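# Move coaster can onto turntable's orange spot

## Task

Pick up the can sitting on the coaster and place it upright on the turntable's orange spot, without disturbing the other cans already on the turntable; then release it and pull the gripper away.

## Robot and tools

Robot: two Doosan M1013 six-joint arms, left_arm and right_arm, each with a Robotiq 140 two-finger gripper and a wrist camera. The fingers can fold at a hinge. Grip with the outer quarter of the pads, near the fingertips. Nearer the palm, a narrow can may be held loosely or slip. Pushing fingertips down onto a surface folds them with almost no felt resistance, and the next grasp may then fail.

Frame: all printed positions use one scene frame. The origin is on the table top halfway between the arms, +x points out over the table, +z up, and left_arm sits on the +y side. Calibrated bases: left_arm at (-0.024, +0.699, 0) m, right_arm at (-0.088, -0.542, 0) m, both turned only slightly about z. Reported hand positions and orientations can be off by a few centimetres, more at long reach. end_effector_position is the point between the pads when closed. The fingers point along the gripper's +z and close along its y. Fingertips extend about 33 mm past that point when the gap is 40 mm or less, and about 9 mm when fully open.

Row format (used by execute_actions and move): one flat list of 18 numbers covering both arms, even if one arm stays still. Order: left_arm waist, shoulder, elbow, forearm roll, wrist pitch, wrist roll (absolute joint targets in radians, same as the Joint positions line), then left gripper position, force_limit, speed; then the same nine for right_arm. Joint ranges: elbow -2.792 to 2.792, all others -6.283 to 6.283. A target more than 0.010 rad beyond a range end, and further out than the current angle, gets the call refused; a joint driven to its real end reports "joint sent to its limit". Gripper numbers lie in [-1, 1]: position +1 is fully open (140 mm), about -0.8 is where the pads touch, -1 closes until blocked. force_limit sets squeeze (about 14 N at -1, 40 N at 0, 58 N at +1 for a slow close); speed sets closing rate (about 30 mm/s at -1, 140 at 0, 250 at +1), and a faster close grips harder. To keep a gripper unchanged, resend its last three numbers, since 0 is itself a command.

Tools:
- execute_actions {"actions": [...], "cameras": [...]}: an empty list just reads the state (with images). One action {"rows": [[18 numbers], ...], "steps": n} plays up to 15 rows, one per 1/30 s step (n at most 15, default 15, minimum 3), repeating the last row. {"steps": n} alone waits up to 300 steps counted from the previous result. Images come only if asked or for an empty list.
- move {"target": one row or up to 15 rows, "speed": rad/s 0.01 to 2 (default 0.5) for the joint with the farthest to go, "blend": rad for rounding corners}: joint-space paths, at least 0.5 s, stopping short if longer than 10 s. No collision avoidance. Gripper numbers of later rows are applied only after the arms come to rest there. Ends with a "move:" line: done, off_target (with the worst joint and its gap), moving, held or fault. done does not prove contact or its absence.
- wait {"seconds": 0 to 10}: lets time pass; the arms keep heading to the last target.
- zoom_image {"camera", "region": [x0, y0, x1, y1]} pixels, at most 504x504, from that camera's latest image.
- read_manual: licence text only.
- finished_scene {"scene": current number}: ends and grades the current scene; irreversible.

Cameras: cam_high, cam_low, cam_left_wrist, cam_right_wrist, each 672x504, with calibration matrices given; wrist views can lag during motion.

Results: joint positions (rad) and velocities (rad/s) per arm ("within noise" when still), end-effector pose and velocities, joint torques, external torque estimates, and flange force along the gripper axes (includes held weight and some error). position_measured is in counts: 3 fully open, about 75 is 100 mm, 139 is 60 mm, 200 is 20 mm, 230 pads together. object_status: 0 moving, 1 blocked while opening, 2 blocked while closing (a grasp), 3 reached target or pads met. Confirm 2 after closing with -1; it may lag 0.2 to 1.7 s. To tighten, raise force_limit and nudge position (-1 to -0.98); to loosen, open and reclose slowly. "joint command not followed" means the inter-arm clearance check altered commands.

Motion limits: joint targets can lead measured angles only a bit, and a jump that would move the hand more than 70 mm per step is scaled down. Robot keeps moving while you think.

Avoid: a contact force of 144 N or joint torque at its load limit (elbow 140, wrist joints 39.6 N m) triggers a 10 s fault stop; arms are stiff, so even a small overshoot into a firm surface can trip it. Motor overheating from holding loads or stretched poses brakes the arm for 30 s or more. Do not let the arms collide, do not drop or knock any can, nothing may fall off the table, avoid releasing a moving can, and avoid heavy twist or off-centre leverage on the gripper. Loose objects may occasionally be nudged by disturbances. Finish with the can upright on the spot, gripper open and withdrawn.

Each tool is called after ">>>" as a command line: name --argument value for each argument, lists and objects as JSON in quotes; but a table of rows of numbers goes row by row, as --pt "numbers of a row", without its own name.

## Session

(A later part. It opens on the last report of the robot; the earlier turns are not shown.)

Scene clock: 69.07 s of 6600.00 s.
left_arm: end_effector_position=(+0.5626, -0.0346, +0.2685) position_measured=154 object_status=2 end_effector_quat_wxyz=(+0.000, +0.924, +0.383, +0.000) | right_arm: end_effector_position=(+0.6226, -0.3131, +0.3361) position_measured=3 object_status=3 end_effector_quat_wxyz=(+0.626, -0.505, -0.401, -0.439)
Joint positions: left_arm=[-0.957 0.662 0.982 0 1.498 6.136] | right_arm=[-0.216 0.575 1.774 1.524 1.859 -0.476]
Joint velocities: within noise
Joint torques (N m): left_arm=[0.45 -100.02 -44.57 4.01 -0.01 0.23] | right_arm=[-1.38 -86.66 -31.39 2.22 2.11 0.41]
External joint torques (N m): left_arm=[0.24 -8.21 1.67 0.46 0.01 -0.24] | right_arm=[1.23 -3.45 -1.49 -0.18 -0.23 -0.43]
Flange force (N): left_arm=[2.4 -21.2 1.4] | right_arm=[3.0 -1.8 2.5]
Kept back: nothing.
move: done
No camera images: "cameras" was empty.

>>> execute_actions --actions '[{"steps": 262}]' --cameras '[]'

>>> execute_actions --actions '[{"rows": [[-0.9565,0.6619,0.9815,0,1.4982,6.1361,-1,0,-1,-0.216,0.575,1.774,1.524,1.859,-0.476,1,0,0],[-0.9565,0.6619,0.9816,0,1.4982,6.1358,-1,0,-1,-0.216,0.575,1.774,1.524,1.859,-0.476,1,0,0],[-0.9565,0.6617,0.9818,0,1.4981,6.1352,-1,0,-1,-0.216,0.575,1.774,1.524,1.859,-0.476,1,0,0],[-0.9565,0.6614,0.9823,0,1.4979,6.1339,-1,0,-1,-0.216,0.575,1.774,1.524,1.859,-0.476,1,0,0],[-0.9566,0.6609,0.9832,0,1.4975,6.1318,-1,0,-1,-0.216,0.575,1.774,1.524,1.859,-0.476,1,0,0],[-0.9567,0.6602,0.9844,0,1.4970,6.1288,-1,0,-1,-0.216,0.575,1.774,1.524,1.859,-0.476,1,0,0],[-0.9567,0.6590,0.9862,0,1.4964,6.1244,-1,0,-1,-0.216,0.575,1.774,1.524,1.859,-0.476,1,0,0],[-0.9568,0.6576,0.9887,0,1.4952,6.1186,-1,0,-1,-0.216,0.575,1.774,1.524,1.859,-0.476,1,0,0],[-0.9570,0.6560,0.9922,0,1.4934,6.1116,-1,0,-1,-0.216,0.575,1.774,1.524,1.859,-0.476,1,0,0],[-0.9572,0.6541,0.9965,0,1.4910,6.1032,-1,0,-1,-0.216,0.575,1.774,1.524,1.859,-0.476,1,0,0],[-0.9575,0.6520,1.0016,0,1.4879,6.0935,-1,0,-1,-0.216,0.575,1.774,1.524,1.859,-0.476,1,0,0],[-0.9577,0.6497,1.0077,0,1.4843,6.0825,-1,0,-1,-0.216,0.575,1.774,1.524,1.859,-0.476,1,0,0],[-0.9581,0.6468,1.0161,0,1.4788,6.0689,-1,0,-1,-0.216,0.575,1.774,1.524,1.859,-0.476,1,0,0],[-0.9586,0.6437,1.0254,0,1.4725,6.0539,-1,0,-1,-0.216,0.575,1.774,1.524,1.859,-0.476,1,0,0],[-0.9591,0.6406,1.0357,0,1.4653,6.0375,-1,0,-1,-0.216,0.575,1.774,1.524,1.859,-0.476,1,0,0]], "steps": 15}]' --cameras '[]'

>>> execute_actions --actions '[{"rows": [[-0.9597,0.6373,1.0470,0,1.4573,6.0198,-1,0,-1,-0.216,0.575,1.774,1.524,1.859,-0.476,1,0,0],[-0.9604,0.6339,1.0592,0,1.4485,6.0007,-1,0,-1,-0.216,0.575,1.774,1.524,1.859,-0.476,1,0,0],[-0.9612,0.6303,1.0724,0,1.4389,5.9803,-1,0,-1,-0.216,0.575,1.774,1.524,1.859,-0.476,1,0,0],[-0.9621,0.6269,1.0871,0,1.4276,5.9582,-1,0,-1,-0.216,0.575,1.774,1.524,1.859,-0.476,1,0,0],[-0.9631,0.6236,1.1020,0,1.4160,5.9353,-1,0,-1,-0.216,0.575,1.774,1.524,1.859,-0.476,1,0,0],[-0.9642,0.6203,1.1172,0,1.4041,5.9117,-1,0,-1,-0.216,0.575,1.774,1.524,1.859,-0.476,1,0,0],[-0.9655,0.6171,1.1327,0,1.3918,5.8873,-1,0,-1,-0.216,0.575,1.774,1.524,1.859,-0.476,1,0,0],[-0.9668,0.6140,1.1484,0,1.3792,5.8623,-1,0,-1,-0.216,0.575,1.774,1.524,1.859,-0.476,1,0,0],[-0.9682,0.6110,1.1644,0,1.3662,5.8365,-1,0,-1,-0.216,0.575,1.774,1.524,1.859,-0.476,1,0,0],[-0.9697,0.6085,1.1795,0,1.3536,5.8113,-1,0,-1,-0.216,0.575,1.774,1.524,1.859,-0.476,1,0,0],[-0.9713,0.6061,1.1941,0,1.3414,5.7858,-1,0,-1,-0.216,0.575,1.774,1.524,1.859,-0.476,1,0,0],[-0.9730,0.6038,1.2083,0,1.3295,5.7602,-1,0,-1,-0.216,0.575,1.774,1.524,1.859,-0.476,1,0,0],[-0.9747,0.6015,1.2220,0,1.3181,5.7344,-1,0,-1,-0.216,0.575,1.774,1.524,1.859,-0.476,1,0,0],[-0.9766,0.5993,1.2353,0,1.3070,5.7084,-1,0,-1,-0.216,0.575,1.774,1.524,1.859,-0.476,1,0,0],[-0.9785,0.5972,1.2480,0,1.2964,5.6823,-1,0,-1,-0.216,0.575,1.774,1.524,1.859,-0.476,1,0,0]], "steps": 15}]' --cameras '[]'

>>> execute_actions --actions '[{"rows": [[-0.9805,0.5948,1.2594,0,1.2874,5.6563,-1,0,-1,-0.216,0.575,1.774,1.524,1.859,-0.476,1,0,0],[-0.9826,0.5924,1.2701,0,1.2790,5.6302,-1,0,-1,-0.216,0.575,1.774,1.524,1.859,-0.476,1,0,0],[-0.9847,0.5900,1.2802,0,1.2714,5.6041,-1,0,-1,-0.216,0.575,1.774,1.524,1.859,-0.476,1,0,0],[-0.9870,0.5874,1.2896,0,1.2645,5.5778,-1,0,-1,-0.216,0.575,1.774,1.524,1.859,-0.476,1,0,0],[-0.9893,0.5849,1.2984,0,1.2584,5.5515,-1,0,-1,-0.216,0.575,1.774,1.524,1.859,-0.476,1,0,0],[-0.9917,0.5822,1.3065,0,1.2529,5.5251,-1,0,-1,-0.216,0.575,1.774,1.524,1.859,-0.476,1,0,0],[-0.9941,0.5791,1.3136,0,1.2488,5.4987,-1,0,-1,-0.216,0.575,1.774,1.524,1.859,-0.476,1,0,0],[-0.9967,0.5761,1.3203,0,1.2452,5.4722,-1,0,-1,-0.216,0.575,1.774,1.524,1.859,-0.476,1,0,0],[-0.9993,0.5730,1.3266,0,1.2420,5.4456,-1,0,-1,-0.216,0.575,1.774,1.524,1.859,-0.476,1,0,0],[-1.0020,0.5699,1.3325,0,1.2393,5.4189,-1,0,-1,-0.216,0.575,1.774,1.524,1.859,-0.476,1,0,0],[-1.0047,0.5667,1.3379,0,1.2370,5.3922,-1,0,-1,-0.216,0.575,1.774,1.524,1.859,-0.476,1,0,0],[-1.0075,0.5636,1.3428,0,1.2352,5.3654,-1,0,-1,-0.216,0.575,1.774,1.524,1.859,-0.476,1,0,0],[-1.0104,0.5606,1.3478,0,1.2332,5.3385,-1,0,-1,-0.216,0.575,1.774,1.524,1.859,-0.476,1,0,0],[-1.0133,0.5577,1.3526,0,1.2312,5.3116,-1,0,-1,-0.216,0.575,1.774,1.524,1.859,-0.476,1,0,0],[-1.0163,0.5549,1.3572,0,1.2295,5.2846,-1,0,-1,-0.216,0.575,1.774,1.524,1.859,-0.476,1,0,0]], "steps": 15}]' --cameras '["cam_left_wrist", "cam_right_wrist"]'

>>> execute_actions --actions '[{"rows": [[-1.0194,0.5522,1.3616,0,1.2278,5.2575,-1,0,-1,-0.216,0.575,1.774,1.524,1.859,-0.476,1,0,0],[-1.0225,0.5496,1.3657,0,1.2263,5.2304,-1,0,-1,-0.216,0.575,1.774,1.524,1.859,-0.476,1,0,0],[-1.0257,0.5471,1.3696,0,1.2250,5.2033,-1,0,-1,-0.216,0.575,1.774,1.524,1.859,-0.476,1,0,0],[-1.0289,0.5447,1.3734,0,1.2235,5.1760,-1,0,-1,-0.216,0.575,1.774,1.524,1.859,-0.476,1,0,0],[-1.0322,0.5425,1.3770,0,1.2222,5.1488,-1,0,-1,-0.216,0.575,1.774,1.524,1.859,-0.476,1,0,0],[-1.0355,0.5404,1.3804,0,1.2209,5.1215,-1,0,-1,-0.216,0.575,1.774,1.524,1.859,-0.476,1,0,0],[-1.0389,0.5383,1.3836,0,1.2197,5.0941,-1,0,-1,-0.216,0.575,1.774,1.524,1.859,-0.476,1,0,0],[-1.0423,0.5365,1.3866,0,1.2185,5.0667,-1,0,-1,-0.216,0.575,1.774,1.524,1.859,-0.476,1,0,0],[-1.0457,0.5347,1.3895,0,1.2174,5.0393,-1,0,-1,-0.216,0.575,1.774,1.524,1.859,-0.476,1,0,0],[-1.0492,0.5331,1.3921,0,1.2165,5.0118,-1,0,-1,-0.216,0.575,1.774,1.524,1.859,-0.476,1,0,0],[-1.0527,0.5315,1.3945,0,1.2155,4.9843,-1,0,-1,-0.216,0.575,1.774,1.524,1.859,-0.476,1,0,0],[-1.0563,0.5301,1.3967,0,1.2147,4.9568,-1,0,-1,-0.216,0.575,1.774,1.524,1.859,-0.476,1,0,0],[-1.0598,0.5289,1.3988,0,1.2140,4.9292,-1,0,-1,-0.216,0.575,1.774,1.524,1.859,-0.476,1,0,0],[-1.0634,0.5277,1.4006,0,1.2133,4.9016,-1,0,-1,-0.216,0.575,1.774,1.524,1.859,-0.476,1,0,0],[-1.0671,0.5267,1.4022,0,1.2127,4.8740,-1,0,-1,-0.216,0.575,1.774,1.524,1.859,-0.476,1,0,0]], "steps": 15}]' --cameras '["cam_left_wrist", "cam_right_wrist"]'

>>> zoom_image --camera "cam_left_wrist" --region '[190, 40, 520, 290]'

>>> zoom_image --camera "cam_right_wrist" --region '[180, 354, 430, 504]'

>>> execute_actions --actions '[{"rows": [[-1.0707,0.5258,1.4036,0,1.2121,4.8463,-1,0,-1,-0.216,0.575,1.774,1.524,1.859,-0.476,1,0,0],[-1.0744,0.5251,1.4048,0,1.2117,4.8187,-1,0,-1,-0.216,0.575,1.774,1.524,1.859,-0.476,1,0,0],[-1.0780,0.5244,1.4058,0,1.2113,4.7910,-1,0,-1,-0.216,0.575,1.774,1.524,1.859,-0.476,1,0,0],[-1.0817,0.5239,1.4066,0,1.2110,4.7634,-1,0,-1,-0.216,0.575,1.774,1.524,1.859,-0.476,1,0,0],[-1.0854,0.5236,1.4072,0,1.2108,4.7357,-1,0,-1,-0.216,0.575,1.774,1.524,1.859,-0.476,1,0,0],[-1.0891,0.5233,1.4076,0,1.2107,4.7080,-1,0,-1,-0.216,0.575,1.774,1.524,1.859,-0.476,1,0,0],[-1.0928,0.5232,1.4078,0,1.2106,4.6803,-1,0,-1,-0.216,0.575,1.774,1.524,1.859,-0.476,1,0,0],[-1.0965,0.5233,1.4077,0,1.2106,4.6526,-1,0,-1,-0.216,0.575,1.774,1.524,1.859,-0.476,1,0,0],[-1.1002,0.5234,1.4075,0,1.2107,4.6250,-1,0,-1,-0.216,0.575,1.774,1.524,1.859,-0.476,1,0,0],[-1.1038,0.5237,1.4071,0,1.2109,4.5973,-1,0,-1,-0.216,0.575,1.774,1.524,1.859,-0.476,1,0,0],[-1.1075,0.5241,1.4064,0,1.2111,4.5697,-1,0,-1,-0.216,0.575,1.774,1.524,1.859,-0.476,1,0,0],[-1.1111,0.5246,1.4055,0,1.2114,4.5420,-1,0,-1,-0.216,0.575,1.774,1.524,1.859,-0.476,1,0,0],[-1.1148,0.5254,1.4046,0,1.2115,4.5144,-1,0,-1,-0.216,0.575,1.774,1.524,1.859,-0.476,1,0,0],[-1.1184,0.5263,1.4035,0,1.2118,4.4868,-1,0,-1,-0.216,0.575,1.774,1.524,1.859,-0.476,1,0,0],[-1.1219,0.5272,1.4020,0,1.2123,4.4592,-1,0,-1,-0.216,0.575,1.774,1.524,1.859,-0.476,1,0,0]], "steps": 15}]' --cameras '["cam_left_wrist", "cam_right_wrist"]'

>>> zoom_image --camera "cam_left_wrist" --region '[190, 40, 520, 290]'

>>> zoom_image --camera "cam_right_wrist" --region '[180, 354, 430, 504]'

>>> execute_actions --actions '[{"rows": [[-1.1255,0.5283,1.4003,0,1.2130,4.4317,-1,0,-1,-0.216,0.575,1.774,1.524,1.859,-0.476,1,0,0],[-1.1290,0.5294,1.3983,0,1.2139,4.4042,-1,0,-1,-0.216,0.575,1.774,1.524,1.859,-0.476,1,0,0],[-1.1325,0.5306,1.3960,0,1.2150,4.3767,-1,0,-1,-0.216,0.575,1.774,1.524,1.859,-0.476,1,0,0],[-1.1359,0.5320,1.3939,0,1.2157,4.3493,-1,0,-1,-0.216,0.575,1.774,1.524,1.859,-0.476,1,0,0],[-1.1394,0.5334,1.3911,0,1.2171,4.3219,-1,0,-1,-0.216,0.575,1.774,1.524,1.859,-0.476,1,0,0],[-1.1427,0.5347,1.3878,0,1.2192,4.2945,-1,0,-1,-0.216,0.575,1.774,1.524,1.859,-0.476,1,0,0],[-1.1460,0.5359,1.3838,0,1.2219,4.2672,-1,0,-1,-0.216,0.575,1.774,1.524,1.859,-0.476,1,0,0],[-1.1493,0.5370,1.3792,0,1.2254,4.2400,-1,0,-1,-0.216,0.575,1.774,1.524,1.859,-0.476,1,0,0],[-1.1525,0.5381,1.3740,0,1.2295,4.2127,-1,0,-1,-0.216,0.575,1.774,1.524,1.859,-0.476,1,0,0],[-1.1557,0.5384,1.3670,0,1.2362,4.1853,-1,0,-1,-0.216,0.575,1.774,1.524,1.859,-0.476,1,0,0],[-1.1589,0.5387,1.3593,0,1.2437,4.1580,-1,0,-1,-0.216,0.575,1.774,1.524,1.859,-0.476,1,0,0],[-1.1619,0.5388,1.3507,0,1.2521,4.1309,-1,0,-1,-0.216,0.575,1.774,1.524,1.859,-0.476,1,0,0],[-1.1649,0.5389,1.3414,0,1.2613,4.1040,-1,0,-1,-0.216,0.575,1.774,1.524,1.859,-0.476,1,0,0],[-1.1678,0.5388,1.3313,0,1.2715,4.0772,-1,0,-1,-0.216,0.575,1.774,1.524,1.859,-0.476,1,0,0],[-1.1707,0.5387,1.3204,0,1.2825,4.0506,-1,0,-1,-0.216,0.575,1.774,1.524,1.859,-0.476,1,0,0]], "steps": 15}]' --cameras '[]'

>>> execute_actions --actions '[{"rows": [[-1.1735,0.5386,1.3075,0,1.2955,4.0235,-1,0,-1,-0.216,0.575,1.774,1.524,1.859,-0.476,1,0,0],[-1.1762,0.5387,1.2945,0,1.3084,3.9970,-1,0,-1,-0.216,0.575,1.774,1.524,1.859,-0.476,1,0,0],[-1.1788,0.5388,1.2814,0,1.3214,3.9713,-1,0,-1,-0.216,0.575,1.774,1.524,1.859,-0.476,1,0,0],[-1.1812,0.5390,1.2682,0,1.3345,3.9464,-1,0,-1,-0.216,0.575,1.774,1.524,1.859,-0.476,1,0,0],[-1.1836,0.5393,1.2548,0,1.3475,3.9222,-1,0,-1,-0.216,0.575,1.774,1.524,1.859,-0.476,1,0,0],[-1.1858,0.5396,1.2413,0,1.3606,3.8988,-1,0,-1,-0.216,0.575,1.774,1.524,1.859,-0.476,1,0,0],[-1.1877,0.5406,1.2289,0,1.3720,3.8772,-1,0,-1,-0.216,0.575,1.774,1.524,1.859,-0.476,1,0,0],[-1.1895,0.5417,1.2174,0,1.3826,3.8570,-1,0,-1,-0.216,0.575,1.774,1.524,1.859,-0.476,1,0,0],[-1.1912,0.5428,1.2066,0,1.3922,3.8382,-1,0,-1,-0.216,0.575,1.774,1.524,1.859,-0.476,1,0,0],[-1.1927,0.5440,1.1967,0,1.4009,3.8209,-1,0,-1,-0.216,0.575,1.774,1.524,1.859,-0.476,1,0,0],[-1.1940,0.5453,1.1876,0,1.4087,3.8050,-1,0,-1,-0.216,0.575,1.774,1.524,1.859,-0.476,1,0,0],[-1.1952,0.5467,1.1793,0,1.4157,3.7906,-1,0,-1,-0.216,0.575,1.774,1.524,1.859,-0.476,1,0,0],[-1.1961,0.5480,1.1739,0,1.4198,3.7789,-1,0,-1,-0.216,0.575,1.774,1.524,1.859,-0.476,1,0,0],[-1.1970,0.5492,1.1693,0,1.4231,3.7686,-1,0,-1,-0.216,0.575,1.774,1.524,1.859,-0.476,1,0,0],[-1.1977,0.5503,1.1656,0,1.4257,3.7598,-1,0,-1,-0.216,0.575,1.774,1.524,1.859,-0.476,1,0,0]], "steps": 15}]' --cameras '[]'

>>> execute_actions --actions '[{"rows": [[-1.1982,0.5514,1.1627,0,1.4276,3.7523,-1,0,-1,-0.216,0.575,1.774,1.524,1.859,-0.476,1,0,0],[-1.1987,0.5523,1.1606,0,1.4287,3.7462,-1,0,-1,-0.216,0.575,1.774,1.524,1.859,-0.476,1,0,0],[-1.1990,0.5532,1.1594,0,1.4290,3.7416,-1,0,-1,-0.216,0.575,1.774,1.524,1.859,-0.476,1,0,0],[-1.1993,0.5538,1.1585,0,1.4293,3.7383,-1,0,-1,-0.216,0.575,1.774,1.524,1.859,-0.476,1,0,0],[-1.1995,0.5541,1.1579,0,1.4296,3.7361,-1,0,-1,-0.216,0.575,1.774,1.524,1.859,-0.476,1,0,0],[-1.1996,0.5544,1.1576,0,1.4297,3.7348,-1,0,-1,-0.216,0.575,1.774,1.524,1.859,-0.476,1,0,0],[-1.1996,0.5545,1.1574,0,1.4298,3.7341,-1,0,-1,-0.216,0.575,1.774,1.524,1.859,-0.476,1,0,0],[-1.1996,0.5545,1.1573,0,1.4298,3.7338,-1,0,-1,-0.216,0.575,1.774,1.524,1.859,-0.476,1,0,0],[-1.1996,0.5545,1.1573,0,1.4298,3.7338,-1,0,-1,-0.216,0.575,1.774,1.524,1.859,-0.476,1,0,0]], "steps": 9}]' --cameras '[]'

Scene clock: 77.80 s of 6600.00 s.
left_arm: end_effector_position=(+0.5626, -0.0346, +0.2685) position_measured=154 object_status=2 end_effector_quat_wxyz=(+0.000, +0.924, +0.383, +0.000) | right_arm: end_effector_position=(+0.6226, -0.3131, +0.3361) position_measured=3 object_status=3 end_effector_quat_wxyz=(+0.626, -0.505, -0.401, -0.439)
Joint positions: left_arm=[-0.956 0.662 0.981 0 1.498 6.136] | right_arm=[-0.216 0.575 1.774 1.524 1.859 -0.476]
Joint velocities: within noise
Joint torques (N m): left_arm=[-0.07 -99.2 -44.39 4.04 0 0.26] | right_arm=[-1.4 -86.79 -31.41 2.23 2.11 0.38]
External joint torques (N m): left_arm=[-0.45 -8.98 1.45 0.4 -0.01 -0.26] | right_arm=[1.44 -2.36 -1.17 -0.23 -0.25 -0.4]
Flange force (N): left_arm=[1.7 -22.1 1.0] | right_arm=[1.9 -0.8 2.4]
Steps of this call (1-262: nothing new was sent). Readings (joint positions of left_arm | right_arm; what the end effector reports):
1: [-0.957 0.662 0.982 0.000 1.498 6.136] | [-0.216 0.575 1.774 1.524 1.859 -0.476] | left_arm position_measured=154 object_status=2 | right_arm position_measured=3 object_status=3
2: [-0.957 0.662 0.981 0.000 1.498 6.136] | [-0.216 0.575 1.774 1.524 1.859 -0.476] | left_arm position_measured=154 object_status=2 | right_arm position_measured=3 object_status=3
4: [-0.957 0.662 0.981 0.000 1.498 6.136] | [-0.216 0.575 1.774 1.524 1.859 -0.476] | left_arm position_measured=154 object_status=2 | right_arm position_measured=3 object_status=3
8: [-0.957 0.662 0.981 0.000 1.498 6.136] | [-0.216 0.575 1.774 1.524 1.859 -0.476] | left_arm position_measured=154 object_status=2 | right_arm position_measured=3 object_status=3
262: the state above
No camera images: "cameras" was empty.

Scene clock: 78.20 s of 6600.00 s.
left_arm: end_effector_position=(+0.5599, -0.0318, +0.2675) position_measured=154 object_status=2 end_effector_quat_wxyz=(+0.000, +0.918, +0.397, +0.000) end_effector_velocity=(-0.023, +0.020, -0.020) end_effector_angular_velocity=(+0.000, +0.001, +0.238) | right_arm: end_effector_position=(+0.6226, -0.3131, +0.3361) position_measured=3 object_status=3 end_effector_quat_wxyz=(+0.626, -0.505, -0.401, -0.439)
Joint positions: left_arm=[-0.957 0.655 0.996 0 1.491 6.105] | right_arm=[-0.216 0.575 1.774 1.524 1.859 -0.476]
Joint velocities: left_arm=[-0.007 -0.054 0.127 -0.001 -0.071 -0.245] | right_arm=[within noise]
Joint torques (N m): left_arm=[0.1 -100.17 -44.74 4.02 0.17 0.22] | right_arm=[-1.18 -86.92 -31.46 2.24 2.1 0.4]
External joint torques (N m): left_arm=[-0.49 -7.44 2.48 0.35 -0.15 -0.23] | right_arm=[1.26 -2.83 -1.31 -0.22 -0.23 -0.42]
Flange force (N): left_arm=[2.4 -22.3 2.9] | right_arm=[2.4 -1.3 2.3]
Steps of this call (1-12: this action's first 12). Readings (joint positions of left_arm | right_arm; what the end effector reports):
1: [-0.956 0.662 0.981 0.000 1.498 6.136] | [-0.216 0.575 1.774 1.524 1.859 -0.476] | left_arm position_measured=154 object_status=2 | right_arm position_measured=3 object_status=3
2: [-0.956 0.662 0.981 0.000 1.498 6.136] | [-0.216 0.575 1.774 1.524 1.859 -0.476] | left_arm position_measured=154 object_status=2 | right_arm position_measured=3 object_status=3
4: [-0.956 0.662 0.981 0.000 1.498 6.136] | [-0.216 0.575 1.774 1.524 1.859 -0.476] | left_arm position_measured=154 object_status=2 | right_arm position_measured=3 object_status=3
8: [-0.956 0.660 0.985 0.000 1.497 6.128] | [-0.216 0.575 1.774 1.524 1.859 -0.476] | left_arm position_measured=154 object_status=2 | right_arm position_measured=3 object_status=3
12: the state above
No camera images: "cameras" was empty.

Scene clock: 78.70 s of 6600.00 s.
left_arm: end_effector_position=(+0.5329, -0.0127, +0.2137) position_measured=154 object_status=2 end_effector_quat_wxyz=(+0.000, +0.859, +0.512, +0.000) end_effector_velocity=(-0.080, +0.043, -0.174) end_effector_angular_velocity=(+0.000, +0.000, +0.702) | right_arm: end_effector_position=(+0.6226, -0.3131, +0.3361) position_measured=3 object_status=3 end_effector_quat_wxyz=(+0.626, -0.505, -0.401, -0.439)
Joint positions: left_arm=[-0.968 0.611 1.165 0 1.365 5.834] | right_arm=[-0.216 0.575 1.774 1.524 1.859 -0.476]
Joint velocities: left_arm=[-0.043 -0.08 0.45 0 -0.371 -0.746] | right_arm=[within noise]
Joint torques (N m): left_arm=[-2.16 -92.72 -44.17 3.9 -0.47 0.56] | right_arm=[-1.34 -86.74 -31.35 2.22 2.11 0.41]
External joint torques (N m): left_arm=[1.54 -8.97 2.32 0.43 0.48 -0.57] | right_arm=[1.45 -3.22 -1.42 -0.21 -0.23 -0.43]
Flange force (N): left_arm=[9.5 -19.2 -1.2] | right_arm=[2.7 -1.6 2.7]
Steps of this call (1-3: your previous action's last 3; 4-15: this action's first 12). Readings (joint positions of left_arm | right_arm; what the end effector reports):
4: [-0.958 0.645 1.021 0.000 1.476 6.062] | [-0.216 0.575 1.774 1.524 1.859 -0.476] | left_arm position_measured=154 object_status=2 | right_arm position_measured=3 object_status=3
5: [-0.959 0.642 1.032 0.000 1.468 6.044] | [-0.216 0.575 1.774 1.524 1.859 -0.476] | left_arm position_measured=154 object_status=2 | right_arm position_measured=3 object_status=3
7: [-0.960 0.636 1.051 0.000 1.454 6.014] | [-0.216 0.575 1.774 1.524 1.859 -0.476] | left_arm position_measured=154 object_status=2 | right_arm position_measured=3 object_status=3
11: [-0.963 0.623 1.106 0.000 1.412 5.928] | [-0.216 0.575 1.774 1.524 1.859 -0.476] | left_arm position_measured=154 object_status=2 | right_arm position_measured=3 object_status=3
15: the state above
No camera images: "cameras" was empty.

Scene clock: 79.20 s of 6600.00 s.
left_arm: end_effector_position=(+0.4894, +0.0016, +0.1607) position_measured=154 object_status=2 end_effector_quat_wxyz=(+0.000, +0.754, +0.657, +0.000) end_effector_velocity=(-0.091, +0.013, -0.017) end_effector_angular_velocity=(+0.001, +0.001, +0.718) | right_arm: end_effector_position=(+0.6226, -0.3131, +0.3361) position_measured=3 object_status=3 end_effector_quat_wxyz=(+0.626, -0.505, -0.401, -0.439)
Joint positions: left_arm=[-0.999 0.573 1.326 0 1.242 5.445] | right_arm=[-0.216 0.575 1.774 1.524 1.859 -0.476]
Joint velocities: left_arm=[-0.079 -0.092 0.183 0 -0.09 -0.796] | right_arm=[within noise]
Joint torques (N m): left_arm=[-4.16 -94.54 -43.02 3.86 0.44 0.12] | right_arm=[-1.49 -86.57 -31.32 2.22 2.1 0.4]
External joint torques (N m): left_arm=[3.51 -5.29 1.33 0.44 -0.42 -0.12] | right_arm=[1.34 -2.68 -1.24 -0.21 -0.23 -0.41]
Flange force (N): left_arm=[11.3 -5.6 -0.8] | right_arm=[2.2 -1.2 2.4]
Steps of this call (1-3: your previous action's last 3; 4-15: this action's first 12). Readings (joint positions of left_arm | right_arm; what the end effector reports):
4: [-0.975 0.602 1.221 0.000 1.319 5.735] | [-0.216 0.575 1.774 1.524 1.859 -0.476] | left_arm position_measured=154 object_status=2 | right_arm position_measured=3 object_status=3
5: [-0.977 0.599 1.237 0.000 1.306 5.704] | [-0.216 0.575 1.774 1.524 1.859 -0.476] | left_arm position_measured=154 object_status=2 | right_arm position_measured=3 object_status=3
7: [-0.981 0.595 1.258 0.000 1.289 5.657] | [-0.216 0.575 1.774 1.524 1.859 -0.476] | left_arm position_measured=154 object_status=2 | right_arm position_measured=3 object_status=3
11: [-0.990 0.584 1.299 0.000 1.258 5.547] | [-0.216 0.575 1.774 1.524 1.859 -0.476] | left_arm position_measured=154 object_status=2 | right_arm position_measured=3 object_status=3
15: the state above
camera_calibration:
cam_left_wrist: T_world_to_cam=[[0.99151, -0.129654, -0.00992253, -0.473379], [-0.118886, -0.934779, 0.334744, 0.0122525], [-0.0526762, -0.330722, -0.942257, 0.325106], [0, 0, 0, 1]] pos_world=[0.487942, 0.0575978, 0.297535]
cam_right_wrist: T_world_to_cam=[[0.949114, 0.133367, -0.2853, -0.438234], [-0.25871, -0.186412, -0.947797, 0.430228], [-0.179588, 0.973378, -0.142423, 0.605695], [0, 0, 0, 1]] pos_world=[0.636014, -0.450925, 0.369006]
Images, in order (width x height): cam_left_wrist 672x504, cam_right_wrist 672x504.

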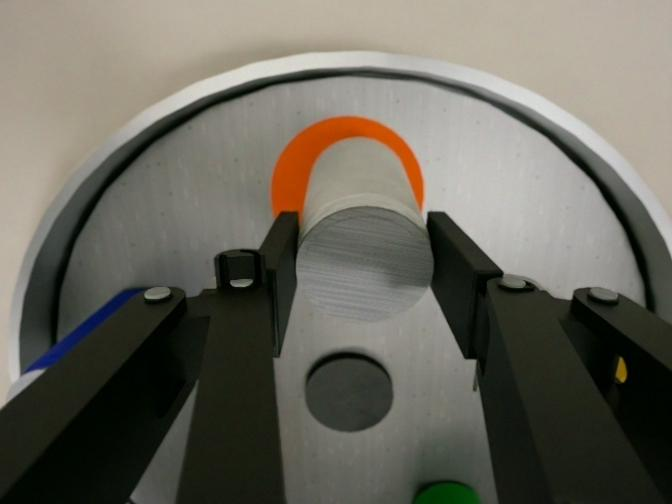

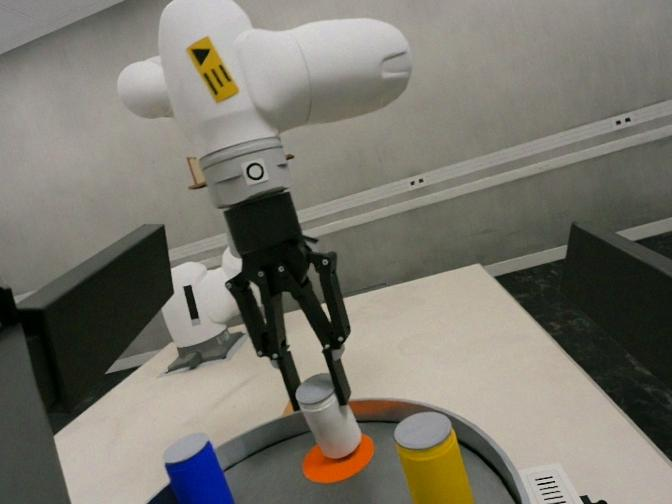

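Scene clock: 79.70 s of 6600.00 s.
left_arm: end_effector_position=(+0.4436, -0.0004, +0.1600) position_measured=154 object_status=2 end_effector_quat_wxyz=(+0.000, +0.624, +0.781, +0.000) end_effector_velocity=(-0.091, -0.021, +0.001) end_effector_angular_velocity=(+0.000, +0.000, +0.713) | right_arm: end_effector_position=(+0.6226, -0.3131, +0.3361) position_measured=3 object_status=3 end_effector_quat_wxyz=(+0.626, -0.505, -0.401, -0.439)
Joint positions: left_arm=[-1.046 0.535 1.389 0 1.218 5.039] | right_arm=[-0.216 0.575 1.774 1.524 1.859 -0.476]
Joint velocities: left_arm=[-0.105 -0.051 0.081 0 -0.03 -0.818] | right_arm=[within noise]
Joint torques (N m): left_arm=[0.58 -88.72 -41.57 3.73 0.24 -0.06] | right_arm=[-1.47 -86.68 -31.39 2.22 2.11 0.41]
External joint torques (N m): left_arm=[-1.11 -5.13 1.13 0.43 -0.22 0.06] | right_arm=[1.74 -2.89 -1.34 -0.22 -0.24 -0.43]
Flange force (N): left_arm=[9.8 -5.1 -1.4] | right_arm=[2.4 -1.1 3.0]
Steps of this call (1-3: your previous action's last 3; 4-15: this action's first 12). Readings (joint positions of left_arm | right_arm; what the end effector reports):
4: [-1.010 0.561 1.347 0.000 1.233 5.340] | [-0.216 0.575 1.774 1.524 1.859 -0.476] | left_arm position_measured=154 object_status=2 | right_arm position_measured=3 object_status=3
5: [-1.014 0.557 1.353 0.000 1.231 5.308] | [-0.216 0.575 1.774 1.524 1.859 -0.476] | left_arm position_measured=154 object_status=2 | right_arm position_measured=3 object_status=3
7: [-1.019 0.552 1.361 0.000 1.228 5.259] | [-0.216 0.575 1.774 1.524 1.859 -0.476] | left_arm position_measured=154 object_status=2 | right_arm position_measured=3 object_status=3
11: [-1.033 0.542 1.377 0.000 1.222 5.145] | [-0.216 0.575 1.774 1.524 1.859 -0.476] | left_arm position_measured=154 object_status=2 | right_arm position_measured=3 object_status=3
15: the state above
camera_calibration:
cam_left_wrist: T_world_to_cam=[[0.973732, 0.227479, -0.0099386, -0.420253], [0.217607, -0.916851, 0.33471, -0.144038], [0.0670273, -0.328081, -0.942269, 0.268231], [0, 0, 0, 1]] pos_world=[0.422579, 0.0515388, 0.29678]
cam_right_wrist: T_world_to_cam=[[0.949114, 0.133367, -0.285299, -0.438235], [-0.258709, -0.186412, -0.947798, 0.430228], [-0.179588, 0.973378, -0.142423, 0.605696], [0, 0, 0, 1]] pos_world=[0.636014, -0.450925, 0.369006]
Images, in order (width x height): cam_left_wrist 672x504, cam_right_wrist 672x504.

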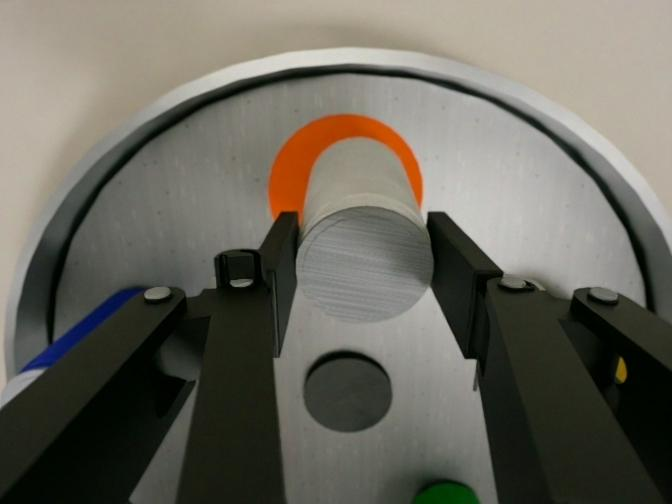

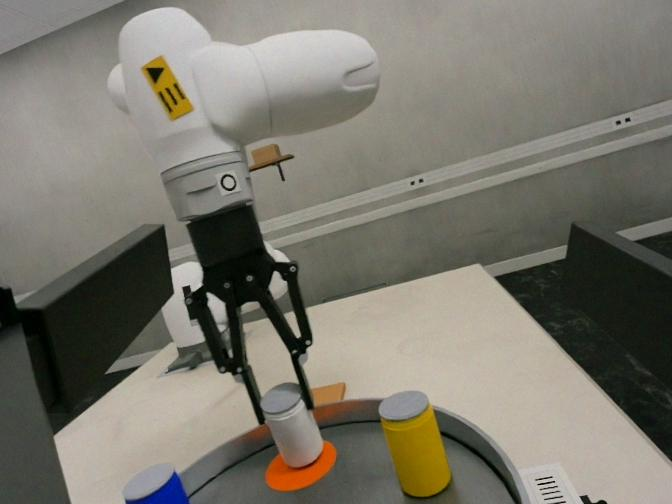

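Scaled by 1.527.

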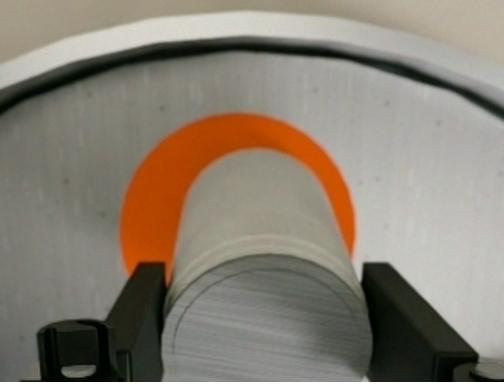

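Scaled by 2.016.

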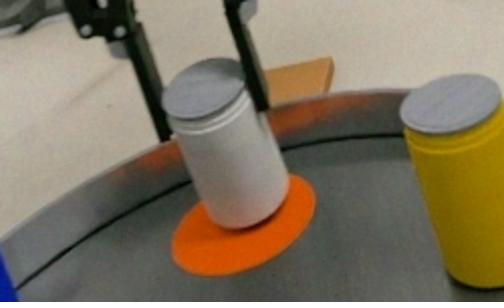

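Scene clock: 80.20 s of 6600.00 s.
left_arm: end_effector_position=(+0.4014, -0.0182, +0.1600) position_measured=154 object_status=2 end_effector_quat_wxyz=(+0.000, +0.474, +0.880, +0.000) end_effector_velocity=(-0.078, -0.046, -0.002) end_effector_angular_velocity=(+0.001, +0.001, +0.720) | right_arm: end_effector_position=(+0.6226, -0.3131, +0.3361) position_measured=3 object_status=3 end_effector_quat_wxyz=(+0.626, -0.505, -0.401, -0.439)
Joint positions: left_arm=[-1.1 0.523 1.408 0 1.211 4.625] | right_arm=[-0.216 0.575 1.774 1.524 1.859 -0.476]
Joint velocities: left_arm=[-0.109 0.002 0 0 -0.001 -0.829] | right_arm=[within noise]
Joint torques (N m): left_arm=[-0.48 -85.32 -41.81 3.7 -0.01 0.46] | right_arm=[-1.18 -86.88 -31.4 2.16 2.11 0.41]
External joint torques (N m): left_arm=[0.11 -7.82 1.65 0.41 0.06 -0.46] | right_arm=[1.16 -2.95 -1.42 -0.14 -0.23 -0.43]
Flange force (N): left_arm=[16.0 0.3 -3.0] | right_arm=[2.6 -1.3 2.3]
Steps of this call (1-3: your previous action's last 3; 4-15: this action's first 12). Readings (joint positions of left_arm | right_arm; what the end effector reports):
4: [-1.060 0.529 1.398 0.000 1.214 4.932] | [-0.216 0.575 1.774 1.524 1.859 -0.476] | left_arm position_measured=154 object_status=2 | right_arm position_measured=3 object_status=3
5: [-1.064 0.528 1.401 0.000 1.213 4.898] | [-0.216 0.575 1.774 1.524 1.859 -0.476] | left_arm position_measured=154 object_status=2 | right_arm position_measured=3 object_status=3
7: [-1.070 0.526 1.403 0.000 1.212 4.849] | [-0.216 0.575 1.774 1.524 1.859 -0.476] | left_arm position_measured=154 object_status=2 | right_arm position_measured=3 object_status=3
11: [-1.086 0.524 1.407 0.000 1.211 4.733] | [-0.216 0.575 1.774 1.524 1.859 -0.476] | left_arm position_measured=154 object_status=2 | right_arm position_measured=3 object_status=3
15: the state above
camera_calibration:
cam_left_wrist: T_world_to_cam=[[0.831335, 0.555684, -0.00992835, -0.31195], [0.526415, -0.781566, 0.334727, -0.272715], [0.178242, -0.283496, -0.942263, 0.221383], [0, 0, 0, 1]] pos_world=[0.363436, 0.0229622, 0.296789]
cam_right_wrist: T_world_to_cam=[[0.949114, 0.133367, -0.285299, -0.438235], [-0.258709, -0.186412, -0.947798, 0.430228], [-0.179588, 0.973378, -0.142423, 0.605696], [0, 0, 0, 1]] pos_world=[0.636014, -0.450925, 0.369006]
Images, in order (width x height): cam_left_wrist 672x504, cam_right_wrist 672x504.

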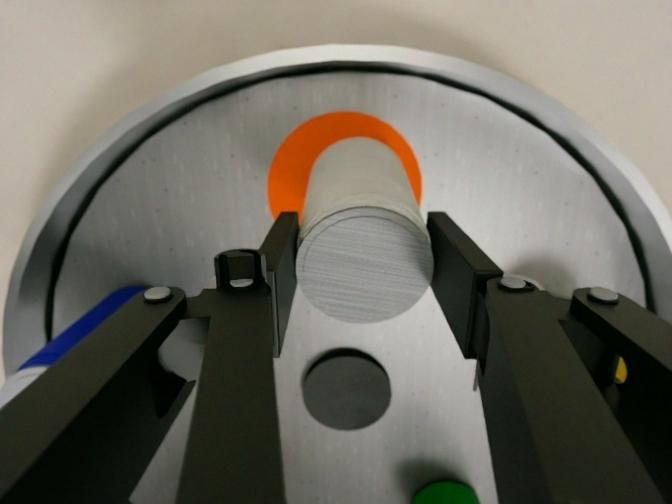

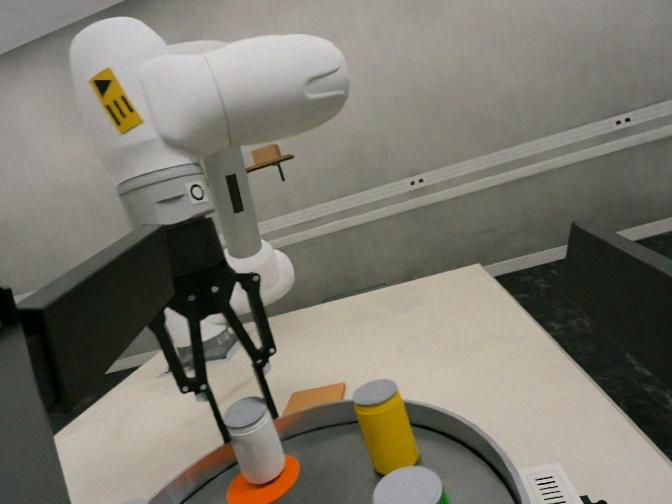

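Scaled by 1.527.

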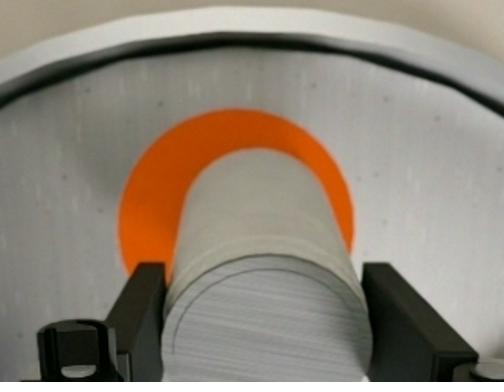

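Scaled by 2.016.

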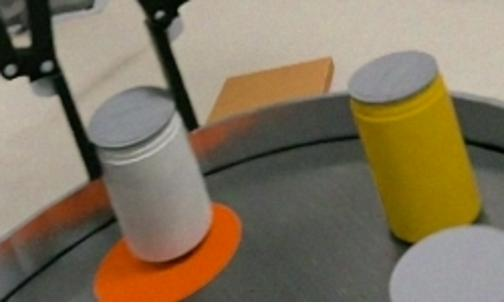

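Scene clock: 80.70 s of 6600.00 s.
left_arm: end_effector_position=(+0.3683, -0.0500, +0.1663) position_measured=154 object_status=2 end_effector_quat_wxyz=(+0.000, +0.309, +0.951, +0.000) end_effector_velocity=(-0.055, -0.075, +0.081) end_effector_angular_velocity=(+0.002, +0.001, +0.722) | right_arm: end_effector_position=(+0.6226, -0.3131, +0.3361) position_measured=3 object_status=3 end_effector_quat_wxyz=(+0.626, -0.505, -0.401, -0.439)
Joint positions: left_arm=[-1.153 0.538 1.373 0 1.231 4.212] | right_arm=[-0.216 0.575 1.774 1.524 1.859 -0.476]
Joint velocities: left_arm=[-0.097 0.02 -0.186 0 0.168 -0.819] | right_arm=[within noise]
Joint torques (N m): left_arm=[2.44 -94.56 -45.96 4 -0.26 0.39] | right_arm=[-1.32 -86.81 -31.4 2.23 2.13 0.41]
External joint torques (N m): left_arm=[-2.31 -6.57 2.09 0.48 0.27 -0.39] | right_arm=[1.83 -2.48 -1.24 -0.25 -0.27 -0.42]
Flange force (N): left_arm=[15.1 3.9 -1.9] | right_arm=[1.9 -0.7 3.0]
Steps of this call (1-3: your previous action's last 3; 4-15: this action's first 12). Readings (joint positions of left_arm | right_arm; what the end effector reports):
4: [-1.114 0.525 1.405 0.000 1.211 4.517] | [-0.216 0.575 1.774 1.524 1.859 -0.476] | left_arm position_measured=154 object_status=2 | right_arm position_measured=3 object_status=3
5: [-1.119 0.526 1.403 0.000 1.212 4.484] | [-0.216 0.575 1.774 1.524 1.859 -0.476] | left_arm position_measured=154 object_status=2 | right_arm position_measured=3 object_status=3
7: [-1.125 0.528 1.400 0.000 1.213 4.435] | [-0.216 0.575 1.774 1.524 1.859 -0.476] | left_arm position_measured=154 object_status=2 | right_arm position_measured=3 object_status=3
11: [-1.140 0.534 1.390 0.000 1.218 4.319] | [-0.216 0.575 1.774 1.524 1.859 -0.476] | left_arm position_measured=154 object_status=2 | right_arm position_measured=3 object_status=3
15: the state above
No camera images: "cameras" was empty.

Scene clock: 81.20 s of 6600.00 s.
left_arm: end_effector_position=(+0.3491, -0.0887, +0.2523) position_measured=154 object_status=2 end_effector_quat_wxyz=(+0.000, +0.144, +0.990, +0.000) end_effector_velocity=(-0.019, -0.062, +0.145) end_effector_angular_velocity=(-0.001, +0.000, +0.517) | right_arm: end_effector_position=(+0.6226, -0.3131, +0.3361) position_measured=3 object_status=3 end_effector_quat_wxyz=(+0.626, -0.505, -0.401, -0.439)
Joint positions: left_arm=[-1.191 0.543 1.205 0 1.394 3.835] | right_arm=[-0.216 0.575 1.774 1.524 1.859 -0.476]
Joint velocities: left_arm=[-0.049 0.037 -0.323 0 0.285 -0.566] | right_arm=[within noise]
Joint torques (N m): left_arm=[3.3 -87.76 -42.68 3.71 0.2 0.57] | right_arm=[-1.45 -86.88 -31.32 2.23 2.1 0.42]
External joint torques (N m): left_arm=[-1.8 -5.85 2.7 0.42 -0.15 -0.56] | right_arm=[1.33 -3.67 -1.66 -0.18 -0.21 -0.44]
Flange force (N): left_arm=[13.7 11.2 2.1] | right_arm=[3.3 -1.8 2.7]
Steps of this call (1-3: your previous action's last 3; 4-15: this action's first 12). Readings (joint positions of left_arm | right_arm; what the end effector reports):
4: [-1.165 0.539 1.341 0.000 1.262 4.106] | [-0.216 0.575 1.774 1.524 1.859 -0.476] | left_arm position_measured=154 object_status=2 | right_arm position_measured=3 object_status=3
5: [-1.168 0.539 1.329 0.000 1.274 4.074] | [-0.216 0.575 1.774 1.524 1.859 -0.476] | left_arm position_measured=154 object_status=2 | right_arm position_measured=3 object_status=3
7: [-1.173 0.539 1.308 0.000 1.295 4.026] | [-0.216 0.575 1.774 1.524 1.859 -0.476] | left_arm position_measured=154 object_status=2 | right_arm position_measured=3 object_status=3
11: [-1.184 0.539 1.252 0.000 1.350 3.919] | [-0.216 0.575 1.774 1.524 1.859 -0.476] | left_arm position_measured=154 object_status=2 | right_arm position_measured=3 object_status=3
15: the state above
No camera images: "cameras" was empty.

Scene clock: 81.50 s of 6600.00 s.
left_arm: end_effector_position=(+0.3463, -0.0995, +0.2684) position_measured=154 object_status=2 end_effector_quat_wxyz=(+0.000, +0.101, +0.995, +0.000) end_effector_velocity=(-0.004, -0.011, +0.000) end_effector_angular_velocity=(+0.001, +0.002, +0.087) | right_arm: end_effector_position=(+0.6226, -0.3131, +0.3361) position_measured=3 object_status=3 end_effector_quat_wxyz=(+0.626, -0.505, -0.401, -0.439)
Joint positions: left_arm=[-1.199 0.554 1.159 0 1.429 3.74] | right_arm=[-0.216 0.575 1.774 1.524 1.859 -0.476]
Joint velocities: left_arm=[-0.008 0.016 -0.027 -0.001 0.012 -0.095] | right_arm=[within noise]
Joint torques (N m): left_arm=[1.66 -96.7 -44.35 3.91 -0.09 0.45] | right_arm=[-1.42 -86.77 -31.35 2.23 2.11 0.38]
External joint torques (N m): left_arm=[-0.49 -3.76 1.67 0.47 0.16 -0.44] | right_arm=[1.1 -2.27 -1.27 -0.2 -0.25 -0.39]
Flange force (N): left_arm=[7.4 8.3 1.2] | right_arm=[2.0 -0.6 1.9]
Steps of this call (1-3: your previous action's last 3; 4-9: this action's first 6). Readings (joint positions of left_arm | right_arm; what the end effector reports):
4: [-1.196 0.548 1.173 0.000 1.421 3.775] | [-0.216 0.575 1.774 1.524 1.859 -0.476] | left_arm position_measured=154 object_status=2 | right_arm position_measured=3 object_status=3
5: [-1.197 0.550 1.167 0.000 1.424 3.763] | [-0.216 0.575 1.774 1.524 1.859 -0.476] | left_arm position_measured=154 object_status=2 | right_arm position_measured=3 object_status=3
7: [-1.198 0.552 1.162 0.000 1.428 3.749] | [-0.216 0.575 1.774 1.524 1.859 -0.476] | left_arm position_measured=154 object_status=2 | right_arm position_measured=3 object_status=3
9: the state above
No camera images: "cameras" was empty.

>>> zoom_image --camera "cam_left_wrist" --region '[240, 90, 464, 258]'

>>> zoom_image --camera "cam_left_wrist" --region '[200, 60, 536, 504]'

>>> zoom_image --camera "cam_right_wrist" --region '[180, 354, 430, 504]'

Scaled by 2.250.

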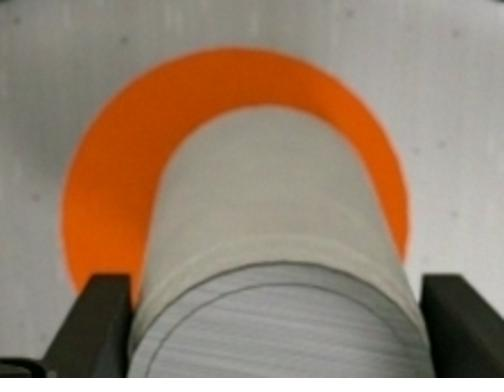

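Scaled by 1.135.

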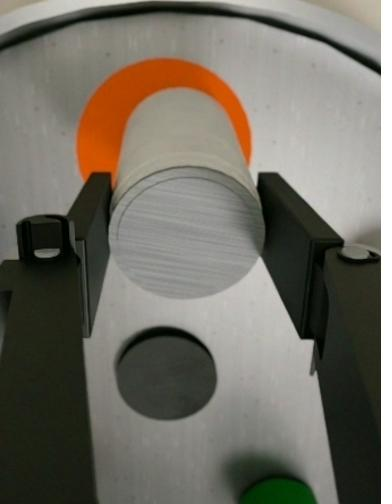

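Scaled by 2.016.

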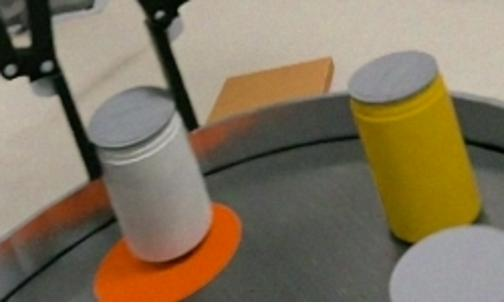

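>>> execute_actions --actions '[]' --cameras '["all"]'

>>> zoom_image --camera "cam_right_wrist" --region '[60, 300, 396, 504]'

>>> zoom_image --camera "cam_left_wrist" --region '[200, 60, 536, 312]'

Scene clock: 88.20 s of 6600.00 s.
left_arm: end_effector_position=(+0.3462, -0.1002, +0.2685) position_measured=154 object_status=2 end_effector_quat_wxyz=(+0.000, +0.098, +0.995, +0.000) | right_arm: end_effector_position=(+0.6226, -0.3131, +0.3361) position_measured=3 object_status=3 end_effector_quat_wxyz=(+0.626, -0.505, -0.401, -0.439)
Joint positions: left_arm=[-1.2 0.555 1.157 0 1.43 3.734] | right_arm=[-0.216 0.575 1.774 1.524 1.859 -0.476]
Joint velocities: within noise
Joint torques (N m): left_arm=[0.05 -90.8 -43.89 3.86 -0.02 0.29] | right_arm=[-1.39 -86.78 -31.35 2.21 2.11 0.4]
External joint torques (N m): left_arm=[0.8 -7.61 1.39 0.49 0.04 -0.29] | right_arm=[0.86 -2.77 -1.33 -0.16 -0.24 -0.41]
Flange force (N): left_arm=[9.6 14.1 0.0] | right_arm=[2.4 -1.3 1.8]
Steps of this call (1-3: your previous action's last 3; 4-15: toward your last target; 16-201: nothing new was sent). Readings (joint positions of left_arm | right_arm; what the end effector reports):
1: [-1.199 0.554 1.158 0.000 1.429 3.737] | [-0.216 0.575 1.774 1.524 1.859 -0.476] | left_arm position_measured=154 object_status=2 | right_arm position_measured=3 object_status=3
2: [-1.200 0.554 1.158 0.000 1.430 3.735] | [-0.216 0.575 1.774 1.524 1.859 -0.476] | left_arm position_measured=154 object_status=2 | right_arm position_measured=3 object_status=3
4: [-1.200 0.554 1.157 0.000 1.430 3.734] | [-0.216 0.575 1.774 1.524 1.859 -0.476] | left_arm position_measured=154 object_status=2 | right_arm position_measured=3 object_status=3
8: [-1.200 0.554 1.157 0.000 1.430 3.734] | [-0.216 0.575 1.774 1.524 1.859 -0.476] | left_arm position_measured=154 object_status=2 | right_arm position_measured=3 object_status=3
201: the state above
All arms were judged still, so your last target was given up. Each gripper or tool keeps its last command.
camera_calibration:
cam_left_wrist: T_world_to_cam=[[0.189006, 0.981926, -0.00992946, 0.0456549], [0.925948, -0.174846, 0.334737, -0.421625], [0.32695, -0.0724613, -0.942259, 0.279892], [0, 0, 0, 1]] pos_world=[0.290263, -0.0982677, 0.405317]
cam_right_wrist: T_world_to_cam=[[0.949114, 0.133367, -0.285299, -0.438235], [-0.258709, -0.186412, -0.947798, 0.430228], [-0.179588, 0.973378, -0.142423, 0.605696], [0, 0, 0, 1]] pos_world=[0.636014, -0.450925, 0.369006]

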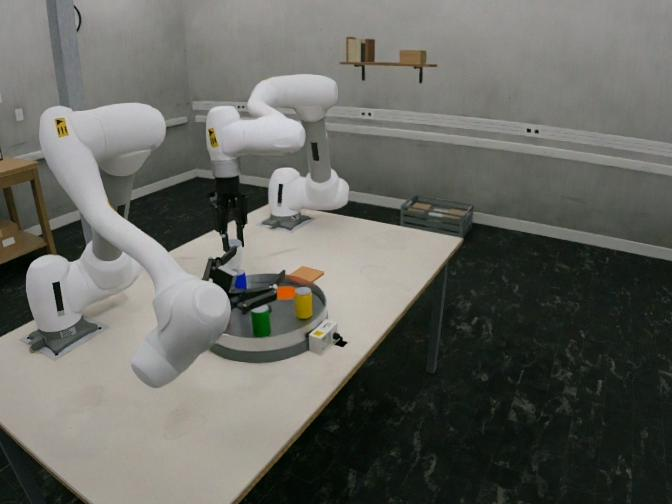

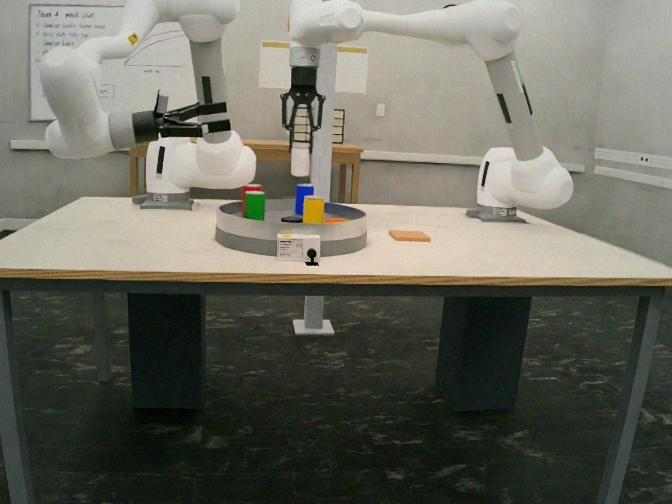

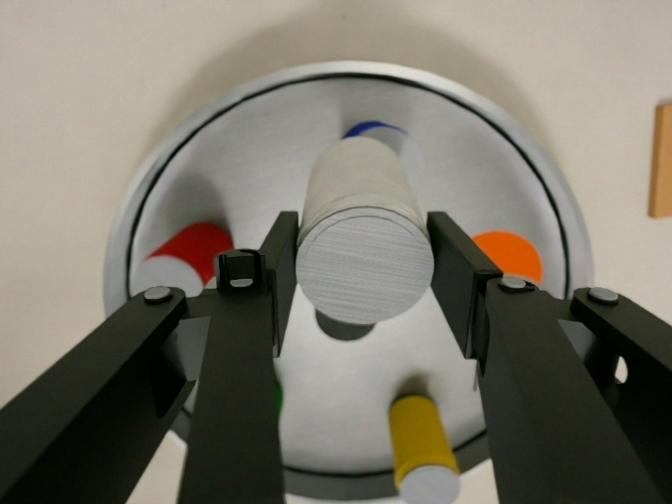

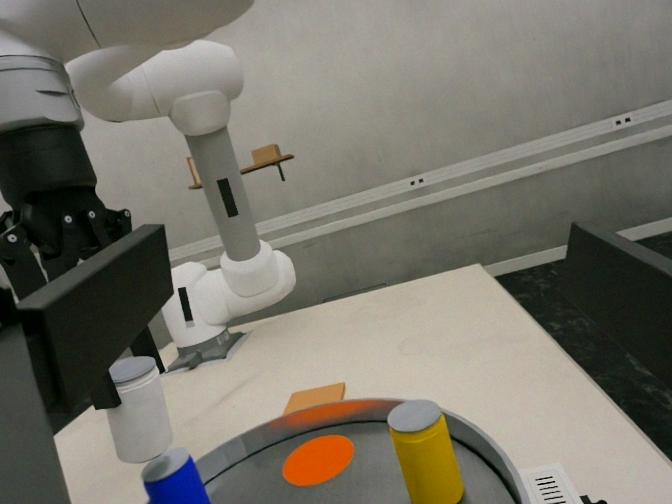

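Scaled by 1.500.

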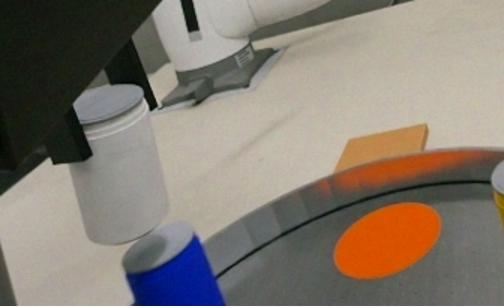

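Scaled by 1.500.

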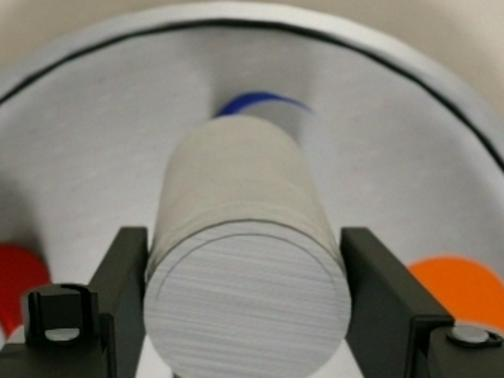

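>>> zoom_image --camera "cam_left_wrist" --region '[282, 196, 450, 336]'

>>> zoom_image --camera "cam_left_wrist" --region '[282, 110, 450, 236]'

>>> zoom_image --camera "cam_high" --region '[196, 200, 364, 368]'

>>> zoom_image --camera "cam_low" --region '[216, 130, 384, 270]'

>>> zoom_image --camera "cam_right_wrist" --region '[60, 330, 228, 504]'

Scaled by 3.000.

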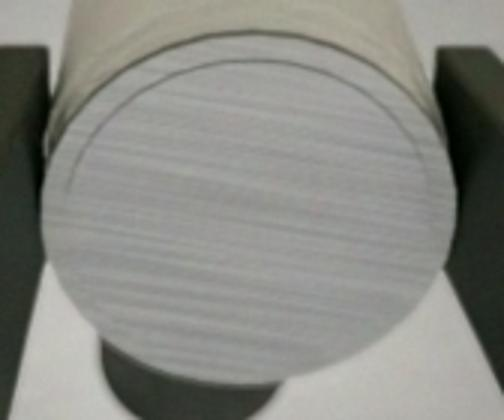

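Scaled by 3.000.

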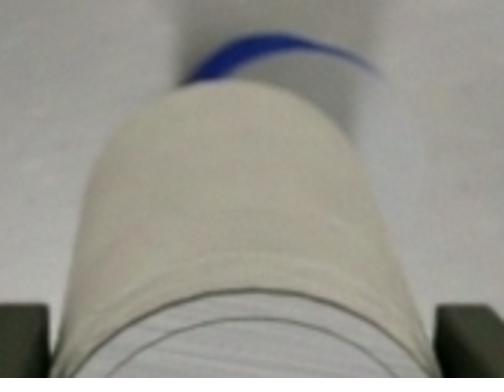

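Scaled by 3.000.

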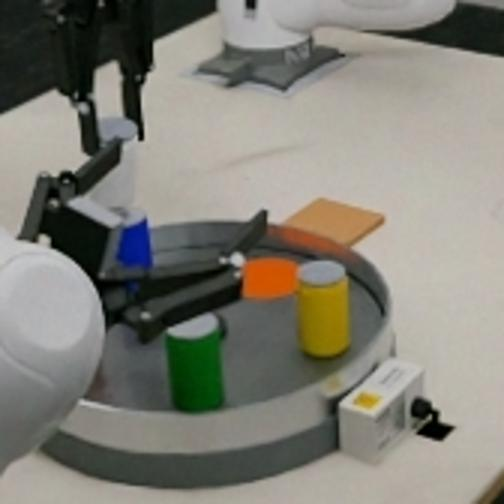

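Scaled by 3.000.

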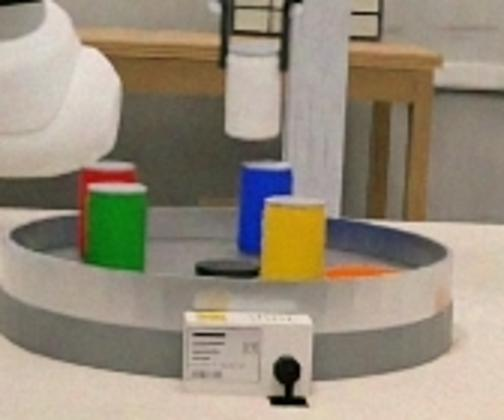

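Scaled by 2.897.

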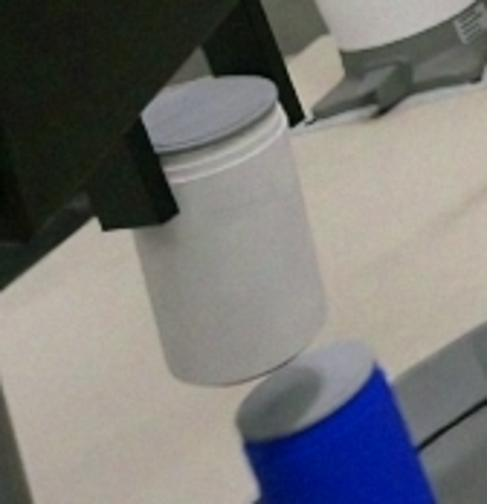

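>>> zoom_image --camera "cam_right_wrist" --region '[90, 345, 190, 475]'

>>> zoom_image --camera "cam_right_wrist" --region '[370, 390, 490, 504]'

>>> zoom_image --camera "cam_low" --region '[280, 130, 340, 190]'

>>> zoom_image --camera "cam_high" --region '[210, 225, 260, 275]'

Scaled by 3.877.

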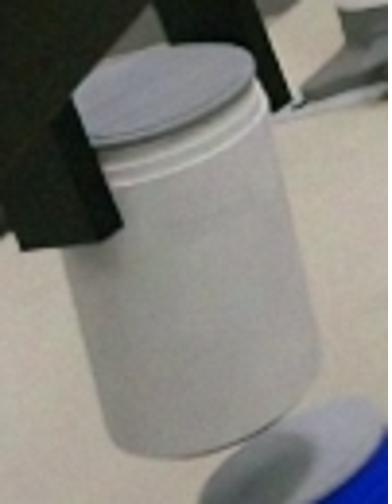

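Scaled by 4.200.

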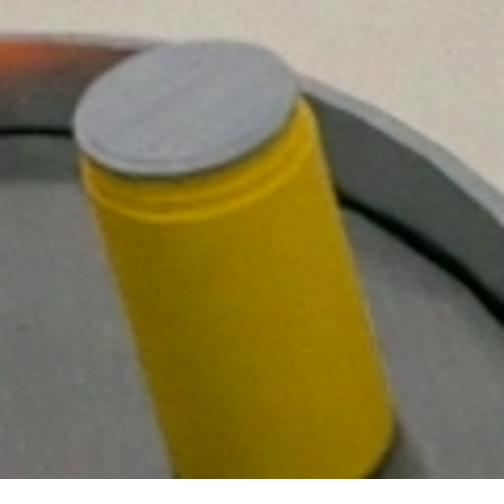

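Scaled by 8.400.

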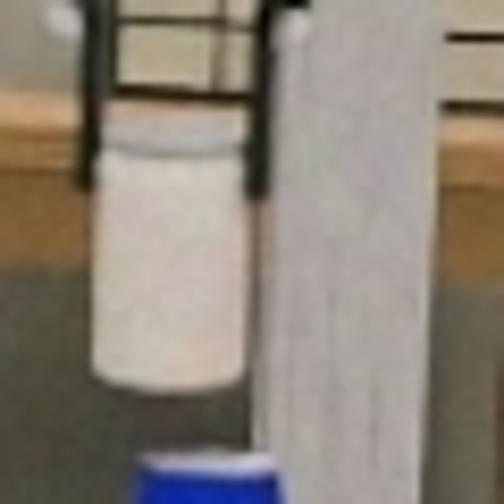

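Scaled by 10.080.

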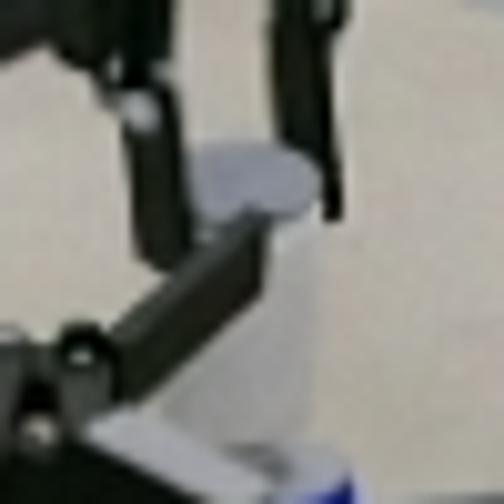

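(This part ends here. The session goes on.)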